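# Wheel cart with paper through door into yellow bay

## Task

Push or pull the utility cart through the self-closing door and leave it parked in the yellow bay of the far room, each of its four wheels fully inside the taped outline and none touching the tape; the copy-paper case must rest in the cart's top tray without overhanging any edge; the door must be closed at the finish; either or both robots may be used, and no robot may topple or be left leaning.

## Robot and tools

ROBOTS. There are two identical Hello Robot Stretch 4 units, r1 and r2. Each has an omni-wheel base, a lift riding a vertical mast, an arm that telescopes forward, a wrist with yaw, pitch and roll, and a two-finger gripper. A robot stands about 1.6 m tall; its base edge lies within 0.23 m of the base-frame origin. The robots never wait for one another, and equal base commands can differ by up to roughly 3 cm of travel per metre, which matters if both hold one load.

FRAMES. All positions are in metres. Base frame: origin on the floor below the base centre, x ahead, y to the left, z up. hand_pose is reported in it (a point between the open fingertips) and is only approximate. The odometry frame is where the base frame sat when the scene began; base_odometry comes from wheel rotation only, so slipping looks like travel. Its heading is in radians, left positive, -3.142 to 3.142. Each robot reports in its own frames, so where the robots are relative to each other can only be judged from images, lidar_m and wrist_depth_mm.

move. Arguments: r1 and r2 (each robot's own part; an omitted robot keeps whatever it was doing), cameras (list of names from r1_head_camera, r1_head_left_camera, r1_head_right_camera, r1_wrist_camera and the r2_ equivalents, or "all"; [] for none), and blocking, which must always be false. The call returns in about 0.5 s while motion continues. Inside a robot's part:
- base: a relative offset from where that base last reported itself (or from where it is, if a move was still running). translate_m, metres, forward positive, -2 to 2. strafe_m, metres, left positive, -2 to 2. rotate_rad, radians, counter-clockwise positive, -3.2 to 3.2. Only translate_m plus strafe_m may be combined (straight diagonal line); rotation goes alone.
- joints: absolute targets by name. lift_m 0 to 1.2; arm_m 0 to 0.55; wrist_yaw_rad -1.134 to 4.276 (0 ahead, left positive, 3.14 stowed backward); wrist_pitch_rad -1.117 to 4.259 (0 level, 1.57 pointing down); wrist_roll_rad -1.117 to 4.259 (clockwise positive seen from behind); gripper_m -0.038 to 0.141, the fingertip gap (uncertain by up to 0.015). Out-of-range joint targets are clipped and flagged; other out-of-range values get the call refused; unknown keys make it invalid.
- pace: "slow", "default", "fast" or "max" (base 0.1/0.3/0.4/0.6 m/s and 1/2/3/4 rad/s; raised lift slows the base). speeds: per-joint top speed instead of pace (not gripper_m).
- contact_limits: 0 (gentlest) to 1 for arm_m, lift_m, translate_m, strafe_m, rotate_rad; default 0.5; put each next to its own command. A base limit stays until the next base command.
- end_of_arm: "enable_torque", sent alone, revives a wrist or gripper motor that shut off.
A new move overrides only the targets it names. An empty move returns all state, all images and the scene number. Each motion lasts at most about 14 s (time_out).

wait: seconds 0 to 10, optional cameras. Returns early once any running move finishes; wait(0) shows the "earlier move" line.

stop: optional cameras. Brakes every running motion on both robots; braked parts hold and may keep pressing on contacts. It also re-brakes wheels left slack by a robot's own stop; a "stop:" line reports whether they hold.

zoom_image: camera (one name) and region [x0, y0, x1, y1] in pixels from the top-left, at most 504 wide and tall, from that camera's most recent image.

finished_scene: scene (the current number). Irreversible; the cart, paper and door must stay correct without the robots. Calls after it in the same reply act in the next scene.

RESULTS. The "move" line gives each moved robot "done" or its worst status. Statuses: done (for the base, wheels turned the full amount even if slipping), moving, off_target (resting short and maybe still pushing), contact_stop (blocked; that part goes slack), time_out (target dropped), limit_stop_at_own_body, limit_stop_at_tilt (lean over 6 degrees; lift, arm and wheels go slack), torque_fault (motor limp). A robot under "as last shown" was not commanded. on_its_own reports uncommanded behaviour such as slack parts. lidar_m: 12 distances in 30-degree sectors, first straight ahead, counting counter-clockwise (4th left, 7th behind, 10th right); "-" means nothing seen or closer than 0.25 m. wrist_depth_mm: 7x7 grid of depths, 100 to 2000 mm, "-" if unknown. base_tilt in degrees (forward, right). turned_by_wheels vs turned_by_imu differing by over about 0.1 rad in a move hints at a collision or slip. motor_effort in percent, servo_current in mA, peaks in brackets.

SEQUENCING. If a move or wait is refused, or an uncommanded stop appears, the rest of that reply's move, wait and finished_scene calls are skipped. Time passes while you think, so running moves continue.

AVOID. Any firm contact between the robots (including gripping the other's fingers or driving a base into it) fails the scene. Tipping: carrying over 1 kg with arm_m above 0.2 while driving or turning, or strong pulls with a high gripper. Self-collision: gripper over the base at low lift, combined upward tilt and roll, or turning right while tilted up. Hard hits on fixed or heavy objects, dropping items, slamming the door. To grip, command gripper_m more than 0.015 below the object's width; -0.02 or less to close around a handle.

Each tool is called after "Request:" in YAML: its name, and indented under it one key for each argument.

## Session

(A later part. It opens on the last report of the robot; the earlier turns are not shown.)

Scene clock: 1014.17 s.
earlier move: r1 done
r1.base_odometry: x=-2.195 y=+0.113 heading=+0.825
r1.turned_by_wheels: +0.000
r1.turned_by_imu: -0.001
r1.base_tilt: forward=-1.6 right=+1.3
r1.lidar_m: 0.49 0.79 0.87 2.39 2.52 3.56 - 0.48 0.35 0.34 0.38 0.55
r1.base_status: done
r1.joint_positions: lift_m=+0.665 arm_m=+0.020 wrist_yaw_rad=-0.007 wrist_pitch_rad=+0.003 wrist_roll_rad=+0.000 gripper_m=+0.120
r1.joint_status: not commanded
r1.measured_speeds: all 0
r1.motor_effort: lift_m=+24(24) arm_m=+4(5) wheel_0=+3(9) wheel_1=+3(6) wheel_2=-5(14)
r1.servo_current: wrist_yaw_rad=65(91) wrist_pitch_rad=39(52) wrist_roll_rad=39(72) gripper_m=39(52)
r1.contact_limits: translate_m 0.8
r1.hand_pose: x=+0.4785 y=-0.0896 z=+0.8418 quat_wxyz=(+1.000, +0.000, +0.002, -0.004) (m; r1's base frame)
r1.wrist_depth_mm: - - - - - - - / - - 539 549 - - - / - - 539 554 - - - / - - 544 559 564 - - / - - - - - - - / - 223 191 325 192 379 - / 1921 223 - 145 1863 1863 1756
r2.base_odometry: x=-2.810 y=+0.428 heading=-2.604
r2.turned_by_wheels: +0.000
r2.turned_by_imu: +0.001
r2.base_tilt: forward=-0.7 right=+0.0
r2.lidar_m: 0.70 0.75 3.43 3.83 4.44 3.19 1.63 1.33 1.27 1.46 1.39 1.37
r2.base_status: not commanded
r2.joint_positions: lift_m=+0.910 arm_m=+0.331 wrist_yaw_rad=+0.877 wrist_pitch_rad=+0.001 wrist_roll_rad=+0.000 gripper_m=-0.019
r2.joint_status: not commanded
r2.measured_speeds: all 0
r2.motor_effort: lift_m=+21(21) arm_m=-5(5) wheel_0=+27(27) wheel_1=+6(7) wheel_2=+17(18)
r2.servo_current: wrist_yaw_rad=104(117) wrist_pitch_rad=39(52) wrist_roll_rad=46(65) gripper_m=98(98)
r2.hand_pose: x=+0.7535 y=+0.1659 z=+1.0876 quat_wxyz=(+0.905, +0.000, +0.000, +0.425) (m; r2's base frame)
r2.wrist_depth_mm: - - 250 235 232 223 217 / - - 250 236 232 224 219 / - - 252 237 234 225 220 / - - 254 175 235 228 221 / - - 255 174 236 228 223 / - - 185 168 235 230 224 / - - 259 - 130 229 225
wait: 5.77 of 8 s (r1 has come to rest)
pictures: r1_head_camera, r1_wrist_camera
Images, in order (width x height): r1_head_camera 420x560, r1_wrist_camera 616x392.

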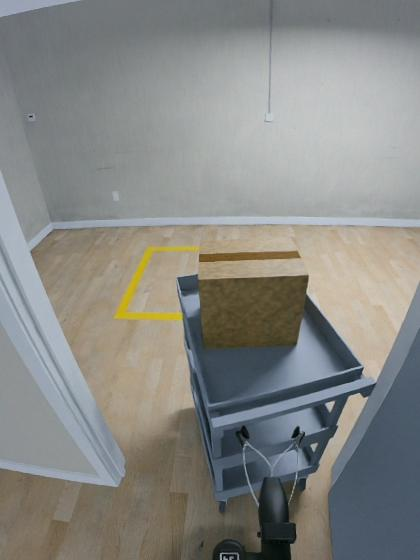

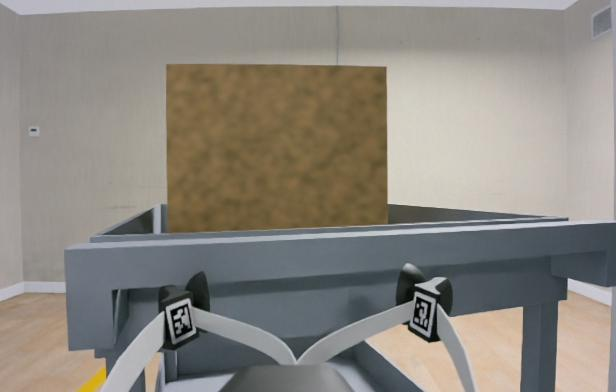

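Request:
move:
  blocking: false
  r1: {"base":{"translate_m":-0.03},"pace":"slow"}

Request:
wait:
  seconds: 2

Request:
move:
  blocking: false
  r1: {"base":{"rotate_rad":0.1}}

Request:
wait:
  seconds: 2

Request:
move:
  blocking: false
  r1: {"base":{"translate_m":0.45},"pace":"slow","contact_limits":{"translate_m":0.8}}

Request:
wait:
  seconds: 8
  cameras: ["r1_head_camera","r1_wrist_camera"]

Scene clock: 1027.97 s.
move: r1 moving
r1.base_odometry: x=-2.204 y=+0.104 heading=+0.825
r1.turned_by_wheels: +0.000
r1.turned_by_imu: -0.001
r1.base_tilt: forward=-1.6 right=+1.3
r1.lidar_m: 0.51 0.81 0.91 2.39 2.52 3.57 - 0.47 0.36 0.34 0.40 0.57
r1.base_status: translate_m moving
r1.joint_positions: lift_m=+0.665 arm_m=+0.020 wrist_yaw_rad=-0.003 wrist_pitch_rad=+0.003 wrist_roll_rad=+0.000 gripper_m=+0.120
r1.joint_status: not commanded
r1.measured_speeds: translate_m=-0.049 strafe_m=+0.000 rotate_rad=-0.002 lift_m=+0.000 arm_m=+0.000 wrist_yaw_rad=+0.002 wrist_pitch_rad=+0.000 wrist_roll_rad=+0.000
r1.motor_effort: lift_m=+24(24) arm_m=+5(5) wheel_0=-5(6) wheel_1=-4(5) wheel_2=+5(6)
r1.servo_current: wrist_yaw_rad=52(78) wrist_pitch_rad=46(52) wrist_roll_rad=52(59) gripper_m=52(52)
r1.hand_pose: x=+0.4790 y=-0.0882 z=+0.8418 quat_wxyz=(+1.000, +0.000, +0.002, -0.001) (m; r1's base frame)
r1.wrist_depth_mm: - - - - - - - / - - 549 554 - - - / - - 549 559 - - - / - - 544 564 564 - - / - 466 - - - - - / - 214 180 330 192 387 424 / - 232 854 139 1983 1863 424
r2: as last shown
r2.turned_by_imu: +0.000
r2.lidar_m: 0.68 0.72 3.44 3.81 4.44 3.20 1.62 1.31 1.28 1.42 1.39 1.38
r2.motor_effort: lift_m=+21(21) arm_m=-5(5) wheel_0=+26(27) wheel_1=+6(6) wheel_2=+18(18)
r2.servo_current: wrist_yaw_rad=98(111) wrist_pitch_rad=39(46) wrist_roll_rad=39(59) gripper_m=98(98)
r2.wrist_depth_mm: - - 249 236 231 223 217 / - - 251 237 233 224 219 / - - 253 239 234 225 220 / - - 254 175 236 228 221 / - - 256 174 236 229 222 / - - 184 168 234 230 224 / - - 259 - 130 228 225
pictures: none

Scene clock: 1028.87 s.
earlier move: r1 done
r1.base_odometry: x=-2.216 y=+0.091 heading=+0.825
r1.turned_by_wheels: +0.000
r1.turned_by_imu: +0.000
r1.base_tilt: forward=-1.6 right=+1.2
r1.lidar_m: 0.51 0.82 0.92 2.38 2.52 3.56 - 0.48 0.34 0.34 0.39 0.57
r1.base_status: done
r1.joint_positions: lift_m=+0.665 arm_m=+0.020 wrist_yaw_rad=-0.003 wrist_pitch_rad=+0.003 wrist_roll_rad=+0.000 gripper_m=+0.120
r1.joint_status: not commanded
r1.measured_speeds: all 0
r1.motor_effort: lift_m=+24(24) arm_m=+4(5) wheel_0=-3(6) wheel_1=-2(6) wheel_2=+1(7)
r1.servo_current: wrist_yaw_rad=46(78) wrist_pitch_rad=46(52) wrist_roll_rad=46(65) gripper_m=39(52)
r1.hand_pose: x=+0.4790 y=-0.0882 z=+0.8418 quat_wxyz=(+1.000, +0.000, +0.002, -0.001) (m; r1's base frame)
r1.wrist_depth_mm: - - - - - - - / - - 569 580 - - - / - - 574 580 - - - / - - 569 574 591 - - / - - - - - - - / - 250 181 351 191 413 - / - 317 878 139 1983 1808 1756
r2.base_odometry: x=-2.810 y=+0.428 heading=-2.604
r2.turned_by_wheels: +0.000
r2.turned_by_imu: +0.000
r2.base_tilt: forward=-0.7 right=+0.0
r2.lidar_m: 0.70 0.73 3.44 3.82 4.45 3.16 1.63 1.32 1.31 1.45 1.39 1.37
r2.base_status: not commanded
r2.joint_positions: lift_m=+0.910 arm_m=+0.331 wrist_yaw_rad=+0.877 wrist_pitch_rad=+0.001 wrist_roll_rad=+0.000 gripper_m=-0.019
r2.joint_status: not commanded
r2.measured_speeds: all 0
r2.motor_effort: lift_m=+21(21) arm_m=-5(5) wheel_0=+27(27) wheel_1=+6(6) wheel_2=+17(18)
r2.servo_current: wrist_yaw_rad=98(117) wrist_pitch_rad=39(46) wrist_roll_rad=39(59) gripper_m=98(98)
r2.hand_pose: x=+0.7535 y=+0.1659 z=+1.0876 quat_wxyz=(+0.905, +0.000, +0.000, +0.425) (m; r2's base frame)
r2.wrist_depth_mm: - - 249 236 231 224 217 / - - 251 238 232 224 220 / - - 251 238 234 226 220 / - - 255 175 236 229 222 / - - 255 174 237 229 224 / - - 183 168 235 229 224 / - - 259 - 130 229 224
wait: 0.90 of 2 s (r1 has come to rest)
pictures: none

Scene clock: 1029.37 s.
move: r1 moving
r1.base_odometry: x=-2.216 y=+0.091 heading=+0.924
r1.turned_by_wheels: +0.100
r1.turned_by_imu: +0.100
r1.base_tilt: forward=-1.6 right=+1.3
r1.lidar_m: 0.50 0.81 1.07 2.38 2.61 4.01 - 0.46 0.36 0.36 0.39 0.56
r1.base_status: rotate_rad moving
r1.joint_positions: lift_m=+0.665 arm_m=+0.020 wrist_yaw_rad=-0.002 wrist_pitch_rad=+0.003 wrist_roll_rad=+0.000 gripper_m=+0.120
r1.joint_status: not commanded
r1.measured_speeds: all 0
r1.motor_effort: lift_m=+24(24) arm_m=+4(5) wheel_0=-4(6) wheel_1=-2(8) wheel_2=-2(6)
r1.servo_current: wrist_yaw_rad=52(65) wrist_pitch_rad=46(52) wrist_roll_rad=59(65) gripper_m=52(52)
r1.hand_pose: x=+0.4790 y=-0.0880 z=+0.8418 quat_wxyz=(+1.000, +0.000, +0.002, -0.001) (m; r1's base frame)
r1.wrist_depth_mm: - - - - - - - / - - - 564 554 - - / - - - 574 559 - - / - - - 569 559 - - / - - - - - - - / - - 251 322 189 214 - / - 1863 320 139 - 1808 -
r2: as last shown
r2.lidar_m: 0.72 0.73 3.45 3.83 4.44 3.24 1.62 1.32 1.30 1.46 1.38 1.37
r2.motor_effort: lift_m=+21(21) arm_m=-5(5) wheel_0=+26(27) wheel_1=+6(6) wheel_2=+17(18)
r2.servo_current: wrist_yaw_rad=98(104) wrist_pitch_rad=39(46) wrist_roll_rad=46(52) gripper_m=91(98)
r2.wrist_depth_mm: - - 249 236 231 224 217 / - - 250 238 233 224 218 / - - 252 238 233 227 220 / - - 253 176 236 228 221 / - - 254 174 237 227 223 / - - 184 168 235 229 224 / - - 260 - 130 229 224
pictures: none

Scene clock: 1029.60 s.
earlier move: r1 done
r1.base_odometry: x=-2.216 y=+0.091 heading=+0.924
r1.turned_by_wheels: +0.000
r1.turned_by_imu: +0.000
r1.base_tilt: forward=-1.6 right=+1.3
r1.lidar_m: 0.50 0.81 1.05 2.39 2.60 4.03 - 0.44 0.35 0.34 0.42 0.54
r1.base_status: done
r1.joint_positions: lift_m=+0.665 arm_m=+0.020 wrist_yaw_rad=-0.002 wrist_pitch_rad=+0.003 wrist_roll_rad=+0.000 gripper_m=+0.120
r1.joint_status: not commanded
r1.measured_speeds: all 0
r1.motor_effort: lift_m=+24(24) arm_m=+4(5) wheel_0=-3(6) wheel_1=-1(8) wheel_2=-1(6)
r1.servo_current: wrist_yaw_rad=65(65) wrist_pitch_rad=39(52) wrist_roll_rad=46(65) gripper_m=46(52)
r1.hand_pose: x=+0.4790 y=-0.0880 z=+0.8418 quat_wxyz=(+1.000, +0.000, +0.002, -0.001) (m; r1's base frame)
r1.wrist_depth_mm: - - - - - - - / - - - 564 554 - - / - - - 569 559 - - / - - - 574 559 - - / - - - - - - - / - - 250 324 190 213 - / - 1808 322 139 - 1863 -
r2.base_odometry: x=-2.810 y=+0.428 heading=-2.604
r2.turned_by_wheels: +0.000
r2.turned_by_imu: +0.000
r2.base_tilt: forward=-0.7 right=+0.0
r2.lidar_m: 0.72 0.71 3.44 3.77 4.47 3.23 1.63 1.31 1.29 1.43 1.38 1.36
r2.base_status: not commanded
r2.joint_positions: lift_m=+0.910 arm_m=+0.331 wrist_yaw_rad=+0.877 wrist_pitch_rad=+0.001 wrist_roll_rad=+0.000 gripper_m=-0.019
r2.joint_status: not commanded
r2.measured_speeds: all 0
r2.motor_effort: lift_m=+21(21) arm_m=-5(5) wheel_0=+27(27) wheel_1=+6(6) wheel_2=+18(18)
r2.servo_current: wrist_yaw_rad=98(111) wrist_pitch_rad=39(46) wrist_roll_rad=39(52) gripper_m=85(98)
r2.hand_pose: x=+0.7535 y=+0.1659 z=+1.0876 quat_wxyz=(+0.905, +0.000, +0.000, +0.425) (m; r2's base frame)
r2.wrist_depth_mm: - - 248 235 231 223 217 / - - 251 237 232 224 218 / - - 253 238 234 226 220 / - - 254 175 235 228 222 / - - 256 174 236 228 222 / - - 185 168 235 229 224 / - - 259 - 130 229 224
wait: 0.23 of 2 s (r1 has come to rest)
pictures: none

Scene clock: 1030.10 s.
move: r1 moving
r1.base_odometry: x=-2.208 y=+0.101 heading=+0.925
r1.turned_by_wheels: +0.000
r1.turned_by_imu: +0.000
r1.base_tilt: forward=-1.6 right=+1.3
r1.lidar_m: 0.49 0.81 1.02 2.37 2.63 3.97 - 0.43 0.38 0.35 0.38 0.54
r1.base_status: translate_m moving
r1.joint_positions: lift_m=+0.665 arm_m=+0.020 wrist_yaw_rad=-0.002 wrist_pitch_rad=+0.003 wrist_roll_rad=+0.000 gripper_m=+0.120
r1.joint_status: not commanded
r1.measured_speeds: translate_m=+0.048 strafe_m=+0.000 rotate_rad=+0.000 lift_m=+0.000 arm_m=+0.000 wrist_yaw_rad=+0.000 wrist_pitch_rad=+0.000 wrist_roll_rad=+0.000
r1.motor_effort: lift_m=+24(24) arm_m=+4(4) wheel_0=+6(8) wheel_1=+6(6) wheel_2=-6(7)
r1.servo_current: wrist_yaw_rad=65(65) wrist_pitch_rad=46(46) wrist_roll_rad=33(59) gripper_m=46(52)
r1.contact_limits: translate_m 0.8
r1.hand_pose: x=+0.4790 y=-0.0880 z=+0.8418 quat_wxyz=(+1.000, +0.000, +0.002, -0.001) (m; r1's base frame)
r1.wrist_depth_mm: - - - - - - - / - - - 559 544 - - / - - - 554 544 - - / - - - 559 544 - - / - - - - - - - / - - 240 312 191 336 349 / - 1863 891 144 - 1808 -
r2: as last shown
r2.lidar_m: 0.71 0.71 3.42 3.79 4.46 3.22 1.64 1.33 1.31 1.46 1.40 1.38
r2.motor_effort: lift_m=+21(21) arm_m=-5(5) wheel_0=+26(27) wheel_1=+6(6) wheel_2=+18(18)
r2.servo_current: wrist_yaw_rad=104(111) wrist_pitch_rad=39(39) wrist_roll_rad=59(59) gripper_m=91(98)
r2.wrist_depth_mm: - - 250 236 232 223 216 / - - 252 237 232 224 219 / - - 252 238 235 226 220 / - - 255 175 236 228 222 / - - 256 174 236 229 223 / - - 185 168 235 229 224 / - - 259 - 130 229 224
pictures: none

Scene clock: 1035.40 s.
earlier move: r1 done
r1.base_odometry: x=-1.945 y=+0.450 heading=+0.924
r1.turned_by_wheels: +0.000
r1.turned_by_imu: -0.003
r1.base_tilt: forward=-1.6 right=+1.3
r1.lidar_m: 0.46 2.94 0.49 1.61 2.58 3.92 - 0.56 0.45 0.42 0.56 0.53
r1.base_status: done
r1.joint_positions: lift_m=+0.665 arm_m=+0.020 wrist_yaw_rad=-0.009 wrist_pitch_rad=+0.003 wrist_roll_rad=+0.000 gripper_m=+0.120
r1.joint_status: not commanded
r1.measured_speeds: all 0
r1.motor_effort: lift_m=+24(24) arm_m=+4(4) wheel_0=+2(10) wheel_1=+3(6) wheel_2=-4(12)
r1.servo_current: wrist_yaw_rad=59(78) wrist_pitch_rad=39(52) wrist_roll_rad=52(78) gripper_m=39(52)
r1.contact_limits: translate_m 0.8
r1.hand_pose: x=+0.4785 y=-0.0899 z=+0.8418 quat_wxyz=(+1.000, +0.000, +0.002, -0.004) (m; r1's base frame)
r1.wrist_depth_mm: - - - - - - - / - - 480 517 - - - / - - 480 512 554 - - / - - 477 517 549 - - / - 535 466 496 - - - / - 424 187 - 179 198 452 / - 732 211 144 1756 1808 455
r2.base_odometry: x=-2.810 y=+0.428 heading=-2.604
r2.turned_by_wheels: +0.000
r2.turned_by_imu: +0.001
r2.base_tilt: forward=-0.7 right=+0.0
r2.lidar_m: 0.70 0.75 3.44 3.83 4.46 3.21 1.63 1.34 1.30 1.45 1.40 1.39
r2.base_status: not commanded
r2.joint_positions: lift_m=+0.910 arm_m=+0.331 wrist_yaw_rad=+0.877 wrist_pitch_rad=+0.001 wrist_roll_rad=+0.000 gripper_m=-0.019
r2.joint_status: not commanded
r2.measured_speeds: all 0
r2.motor_effort: lift_m=+21(21) arm_m=-4(5) wheel_0=+26(27) wheel_1=+6(7) wheel_2=+17(18)
r2.servo_current: wrist_yaw_rad=91(117) wrist_pitch_rad=39(52) wrist_roll_rad=39(65) gripper_m=98(104)
r2.hand_pose: x=+0.7535 y=+0.1659 z=+1.0876 quat_wxyz=(+0.905, +0.000, +0.000, +0.425) (m; r2's base frame)
r2.wrist_depth_mm: - - 249 235 232 223 216 / - - 252 236 234 224 218 / - - 253 236 234 226 220 / - - 254 176 236 228 221 / - - 256 174 237 229 224 / - - 185 168 235 229 223 / - - 259 - 131 229 224
wait: 5.30 of 8 s (r1 has come to rest)
pictures: r1_head_camera, r1_wrist_camera
Images, in order (width x height): r1_head_camera 420x560, r1_wrist_camera 616x392.

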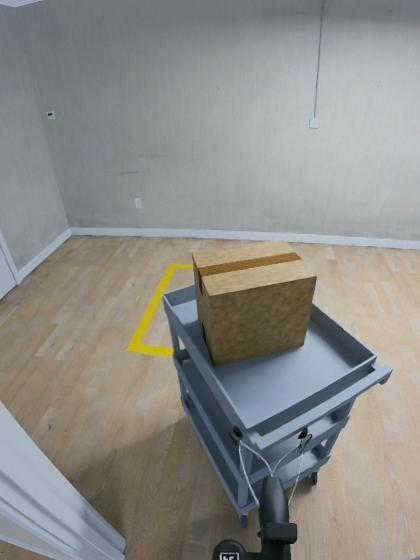

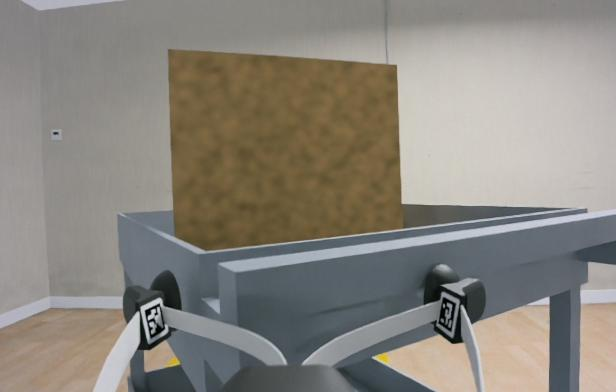

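Request:
move:
  blocking: false
  r1: {"base":{"translate_m":-0.15},"joints":{"arm_m":0.0}}

Request:
wait:
  seconds: 3

Request:
move:
  blocking: false
  r1: {"base":{"rotate_rad":0.17},"joints":{"lift_m":0.48}}

Request:
wait:
  seconds: 3

Request:
wait:
  seconds: 0.8
  cameras: ["r1_head_camera","r1_wrist_camera"]

Scene clock: 1065.57 s.
move: r1 moving
r1.base_odometry: x=-1.964 y=+0.425 heading=+0.924
r1.turned_by_wheels: +0.000
r1.turned_by_imu: +0.000
r1.base_tilt: forward=-1.6 right=+1.3
r1.lidar_m: 0.47 2.94 0.52 1.83 2.53 3.93 - 0.54 0.46 0.42 0.49 0.56
r1.base_status: translate_m moving
r1.joint_positions: lift_m=+0.665 arm_m=+0.000 wrist_yaw_rad=-0.003 wrist_pitch_rad=+0.003 wrist_roll_rad=+0.000 gripper_m=+0.120
r1.joint_status: arm_m moving
r1.measured_speeds: translate_m=-0.121 strafe_m=+0.000 rotate_rad=-0.001 lift_m=+0.000 arm_m=+0.000 wrist_yaw_rad=+0.000 wrist_pitch_rad=+0.000 wrist_roll_rad=+0.000
r1.motor_effort: lift_m=+24(24) arm_m=-4(7) wheel_0=-8(8) wheel_1=-6(7) wheel_2=+8(9)
r1.servo_current: wrist_yaw_rad=46(65) wrist_pitch_rad=46(46) wrist_roll_rad=46(52) gripper_m=39(46)
r1.hand_pose: x=+0.4591 y=-0.0882 z=+0.8418 quat_wxyz=(+1.000, +0.000, +0.002, -0.001) (m; r1's base frame)
r1.wrist_depth_mm: - - - - - - - / - - 530 559 - - - / - - 521 554 597 - - / - - 525 559 591 - - / - - 310 - - - - / - - 254 216 191 404 - / - 831 272 143 - 1808 1661
r2: as last shown
r2.turned_by_imu: +0.000
r2.lidar_m: 0.68 0.74 3.44 3.79 4.46 3.22 1.64 1.32 1.32 1.45 1.39 1.35
r2.motor_effort: lift_m=+21(21) arm_m=-5(5) wheel_0=+26(27) wheel_1=+6(6) wheel_2=+17(18)
r2.servo_current: wrist_yaw_rad=104(104) wrist_pitch_rad=39(46) wrist_roll_rad=52(52) gripper_m=85(91)
r2.wrist_depth_mm: - - 250 236 232 224 216 / - - 251 236 233 224 220 / - - 253 238 234 226 220 / - - 254 175 236 227 222 / - - 255 174 236 229 223 / - - 184 168 235 229 224 / - - 260 - 130 229 225
pictures: none

Scene clock: 1066.90 s.
earlier move: r1 done
r1.base_odometry: x=-2.035 y=+0.330 heading=+0.924
r1.turned_by_wheels: +0.000
r1.turned_by_imu: +0.000
r1.base_tilt: forward=-1.6 right=+1.3
r1.lidar_m: 0.55 0.60 0.57 2.33 2.58 3.93 - 0.53 0.39 0.41 0.47 0.60
r1.base_status: done
r1.joint_positions: lift_m=+0.665 arm_m=+0.000 wrist_yaw_rad=-0.003 wrist_pitch_rad=+0.003 wrist_roll_rad=+0.000 gripper_m=+0.120
r1.joint_status: all done
r1.measured_speeds: all 0
r1.motor_effort: lift_m=+24(24) arm_m=-4(7) wheel_0=-1(8) wheel_1=-1(8) wheel_2=-1(10)
r1.servo_current: wrist_yaw_rad=52(72) wrist_pitch_rad=46(59) wrist_roll_rad=33(65) gripper_m=39(46)
r1.hand_pose: x=+0.4591 y=-0.0882 z=+0.8418 quat_wxyz=(+1.000, +0.000, +0.002, -0.001) (m; r1's base frame)
r1.wrist_depth_mm: - - - - - - - / - - - - - - - / - - 647 676 - - - / - - 647 676 - - - / - - 466 340 - 585 - / - - 392 433 212 609 - / - 1863 - 139 - 1863 1921
r2.base_odometry: x=-2.810 y=+0.428 heading=-2.604
r2.turned_by_wheels: +0.000
r2.turned_by_imu: +0.000
r2.base_tilt: forward=-0.7 right=+0.0
r2.lidar_m: 0.71 0.74 3.44 3.82 4.44 3.19 1.63 1.32 1.28 1.46 1.41 1.37
r2.base_status: not commanded
r2.joint_positions: lift_m=+0.910 arm_m=+0.331 wrist_yaw_rad=+0.877 wrist_pitch_rad=+0.001 wrist_roll_rad=+0.000 gripper_m=-0.019
r2.joint_status: not commanded
r2.measured_speeds: all 0
r2.motor_effort: lift_m=+21(21) arm_m=-5(5) wheel_0=+27(27) wheel_1=+6(6) wheel_2=+17(18)
r2.servo_current: wrist_yaw_rad=98(111) wrist_pitch_rad=39(46) wrist_roll_rad=46(59) gripper_m=91(98)
r2.hand_pose: x=+0.7535 y=+0.1659 z=+1.0876 quat_wxyz=(+0.905, +0.000, +0.000, +0.425) (m; r2's base frame)
r2.wrist_depth_mm: - - 250 236 231 224 216 / - - 251 237 232 224 219 / - - 253 237 233 226 220 / - - 255 175 235 228 221 / - - 255 174 236 229 222 / - - 185 168 234 229 224 / - - 260 - 130 229 224
wait: 1.33 of 3 s (r1 has come to rest)
pictures: none

Scene clock: 1067.40 s.
move: r1 moving
r1.base_odometry: x=-2.035 y=+0.330 heading=+1.088
r1.turned_by_wheels: +0.164
r1.turned_by_imu: +0.164
r1.base_tilt: forward=-1.6 right=+1.3
r1.lidar_m: 0.58 0.58 0.70 2.36 2.78 5.10 0.74 0.46 0.41 0.43 0.55 0.54
r1.base_status: rotate_rad moving
r1.joint_positions: lift_m=+0.627 arm_m=+0.000 wrist_yaw_rad=-0.002 wrist_pitch_rad=+0.003 wrist_roll_rad=+0.000 gripper_m=+0.120
r1.joint_status: lift_m moving
r1.measured_speeds: translate_m=-0.001 strafe_m=+0.000 rotate_rad=+0.194 lift_m=-0.146 arm_m=+0.000 wrist_yaw_rad=+0.014 wrist_pitch_rad=+0.000 wrist_roll_rad=+0.000
r1.motor_effort: lift_m=+11(23) arm_m=-4(4) wheel_0=+0(8) wheel_1=-1(8) wheel_2=+0(6)
r1.servo_current: wrist_yaw_rad=39(65) wrist_pitch_rad=46(52) wrist_roll_rad=46(59) gripper_m=46(46)
r1.hand_pose: x=+0.4592 y=-0.0880 z=+0.8048 quat_wxyz=(+1.000, +0.000, +0.002, -0.001) (m; r1's base frame)
r1.wrist_depth_mm: - - - - - - - / - - - - 647 - - / - - - 634 640 661 - / - - - 627 640 654 - / - - - 530 353 418 - / - - - - 211 - - / - 1863 1921 139 - - 1921
r2: as last shown
r2.lidar_m: 0.70 0.75 3.44 3.80 4.44 3.17 1.65 1.31 1.31 1.47 1.40 1.38
r2.servo_current: wrist_yaw_rad=98(104) wrist_pitch_rad=39(46) wrist_roll_rad=52(52) gripper_m=91(104)
r2.wrist_depth_mm: - - 249 236 232 224 217 / - - 251 236 232 224 219 / - - 252 238 235 226 221 / - - 254 175 236 228 220 / - - 255 174 236 229 223 / - - 184 168 235 229 224 / - - 259 - 130 229 224
pictures: none

Scene clock: 1068.77 s.
earlier move: r1 done
r1.base_odometry: x=-2.035 y=+0.330 heading=+1.094
r1.turned_by_wheels: +0.006
r1.turned_by_imu: +0.006
r1.base_tilt: forward=-1.6 right=+1.2
r1.lidar_m: 0.57 0.60 0.73 2.35 2.82 5.18 0.71 0.45 0.42 0.41 0.53 0.56
r1.base_status: done
r1.joint_positions: lift_m=+0.480 arm_m=+0.000 wrist_yaw_rad=-0.002 wrist_pitch_rad=+0.003 wrist_roll_rad=+0.000 gripper_m=+0.120
r1.joint_status: all done
r1.measured_speeds: all 0
r1.motor_effort: lift_m=+12(23) arm_m=-4(4) wheel_0=-2(8) wheel_1=-1(8) wheel_2=+0(6)
r1.servo_current: wrist_yaw_rad=46(65) wrist_pitch_rad=52(52) wrist_roll_rad=59(65) gripper_m=39(46)
r1.hand_pose: x=+0.4592 y=-0.0880 z=+0.6578 quat_wxyz=(+1.000, +0.000, +0.002, -0.001) (m; r1's base frame)
r1.wrist_depth_mm: - - - 668 329 - - / - - - 580 351 - - / - - - 539 387 525 564 / - - - - 1060 - - / - - - - 382 - - / - - - - 193 - - / 1661 1537 1576 143 - - -
r2.base_odometry: x=-2.810 y=+0.428 heading=-2.604
r2.turned_by_wheels: +0.000
r2.turned_by_imu: +0.000
r2.base_tilt: forward=-0.7 right=+0.0
r2.lidar_m: 0.69 0.73 3.44 3.77 4.43 3.21 1.63 1.32 1.30 1.43 1.40 1.39
r2.base_status: not commanded
r2.joint_positions: lift_m=+0.910 arm_m=+0.331 wrist_yaw_rad=+0.877 wrist_pitch_rad=+0.001 wrist_roll_rad=+0.000 gripper_m=-0.019
r2.joint_status: not commanded
r2.measured_speeds: all 0
r2.motor_effort: lift_m=+21(21) arm_m=-5(5) wheel_0=+27(27) wheel_1=+6(6) wheel_2=+17(18)
r2.servo_current: wrist_yaw_rad=98(111) wrist_pitch_rad=39(46) wrist_roll_rad=52(65) gripper_m=91(104)
r2.hand_pose: x=+0.7535 y=+0.1659 z=+1.0876 quat_wxyz=(+0.905, +0.000, +0.000, +0.425) (m; r2's base frame)
r2.wrist_depth_mm: - - 251 236 232 224 217 / - - 251 236 232 224 218 / - - 252 238 234 226 220 / - - 254 175 235 228 220 / - - 256 174 236 228 223 / - - 183 168 235 229 224 / - - 259 - 130 228 224
wait: 1.37 of 3 s (r1 has come to rest)
pictures: none

Scene clock: 1069.57 s.
r1.base_odometry: x=-2.035 y=+0.330 heading=+1.094
r1.turned_by_wheels: +0.000
r1.turned_by_imu: +0.000
r1.base_tilt: forward=-1.6 right=+1.3
r1.lidar_m: 0.61 0.59 0.73 2.37 2.82 5.15 0.73 0.47 0.41 0.42 0.53 0.55
r1.base_status: done
r1.joint_positions: lift_m=+0.480 arm_m=+0.000 wrist_yaw_rad=-0.002 wrist_pitch_rad=+0.003 wrist_roll_rad=+0.000 gripper_m=+0.120
r1.joint_status: all done
r1.measured_speeds: all 0
r1.motor_effort: lift_m=+12(23) arm_m=-4(4) wheel_0=-2(8) wheel_1=-2(8) wheel_2=+0(6)
r1.servo_current: wrist_yaw_rad=39(65) wrist_pitch_rad=33(52) wrist_roll_rad=46(65) gripper_m=46(46)
r1.hand_pose: x=+0.4592 y=-0.0880 z=+0.6578 quat_wxyz=(+1.000, +0.000, +0.002, -0.001) (m; r1's base frame)
r1.wrist_depth_mm: - - - 654 327 - - / - - - 580 353 - - / - - - 535 389 521 559 / - - - - 1060 - - / - - - - 382 - - / - - - - 194 - - / 1708 1430 1576 144 - - -
r2.base_odometry: x=-2.810 y=+0.428 heading=-2.604
r2.turned_by_wheels: +0.000
r2.turned_by_imu: +0.000
r2.base_tilt: forward=-0.7 right=+0.0
r2.lidar_m: 0.70 0.75 3.43 3.81 4.46 3.23 1.65 1.32 1.30 1.44 1.40 1.37
r2.base_status: not commanded
r2.joint_positions: lift_m=+0.910 arm_m=+0.331 wrist_yaw_rad=+0.877 wrist_pitch_rad=+0.001 wrist_roll_rad=+0.000 gripper_m=-0.019
r2.joint_status: not commanded
r2.measured_speeds: all 0
r2.motor_effort: lift_m=+21(21) arm_m=-4(5) wheel_0=+26(27) wheel_1=+6(6) wheel_2=+17(18)
r2.servo_current: wrist_yaw_rad=91(111) wrist_pitch_rad=39(46) wrist_roll_rad=46(65) gripper_m=91(104)
r2.hand_pose: x=+0.7535 y=+0.1659 z=+1.0876 quat_wxyz=(+0.905, +0.000, +0.000, +0.425) (m; r2's base frame)
r2.wrist_depth_mm: - - 249 236 231 223 217 / - - 252 237 233 224 219 / - - 252 238 235 225 220 / - - 254 175 235 228 222 / - - 256 174 237 228 223 / - - 184 168 235 229 223 / - - 260 - 131 229 225
wait: 0.80 s; at rest by 0.27 s
pictures: r1_head_camera, r1_wrist_camera
Images, in order (width x height): r1_head_camera 420x560, r1_wrist_camera 616x392.

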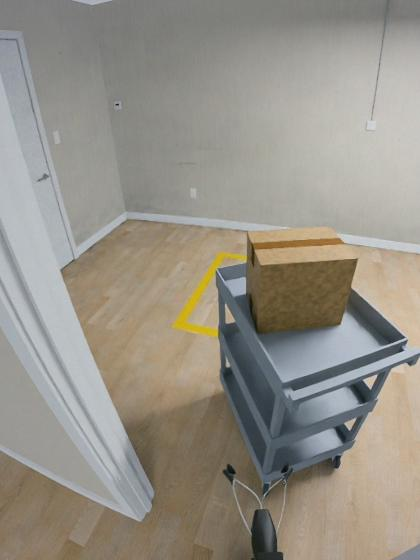

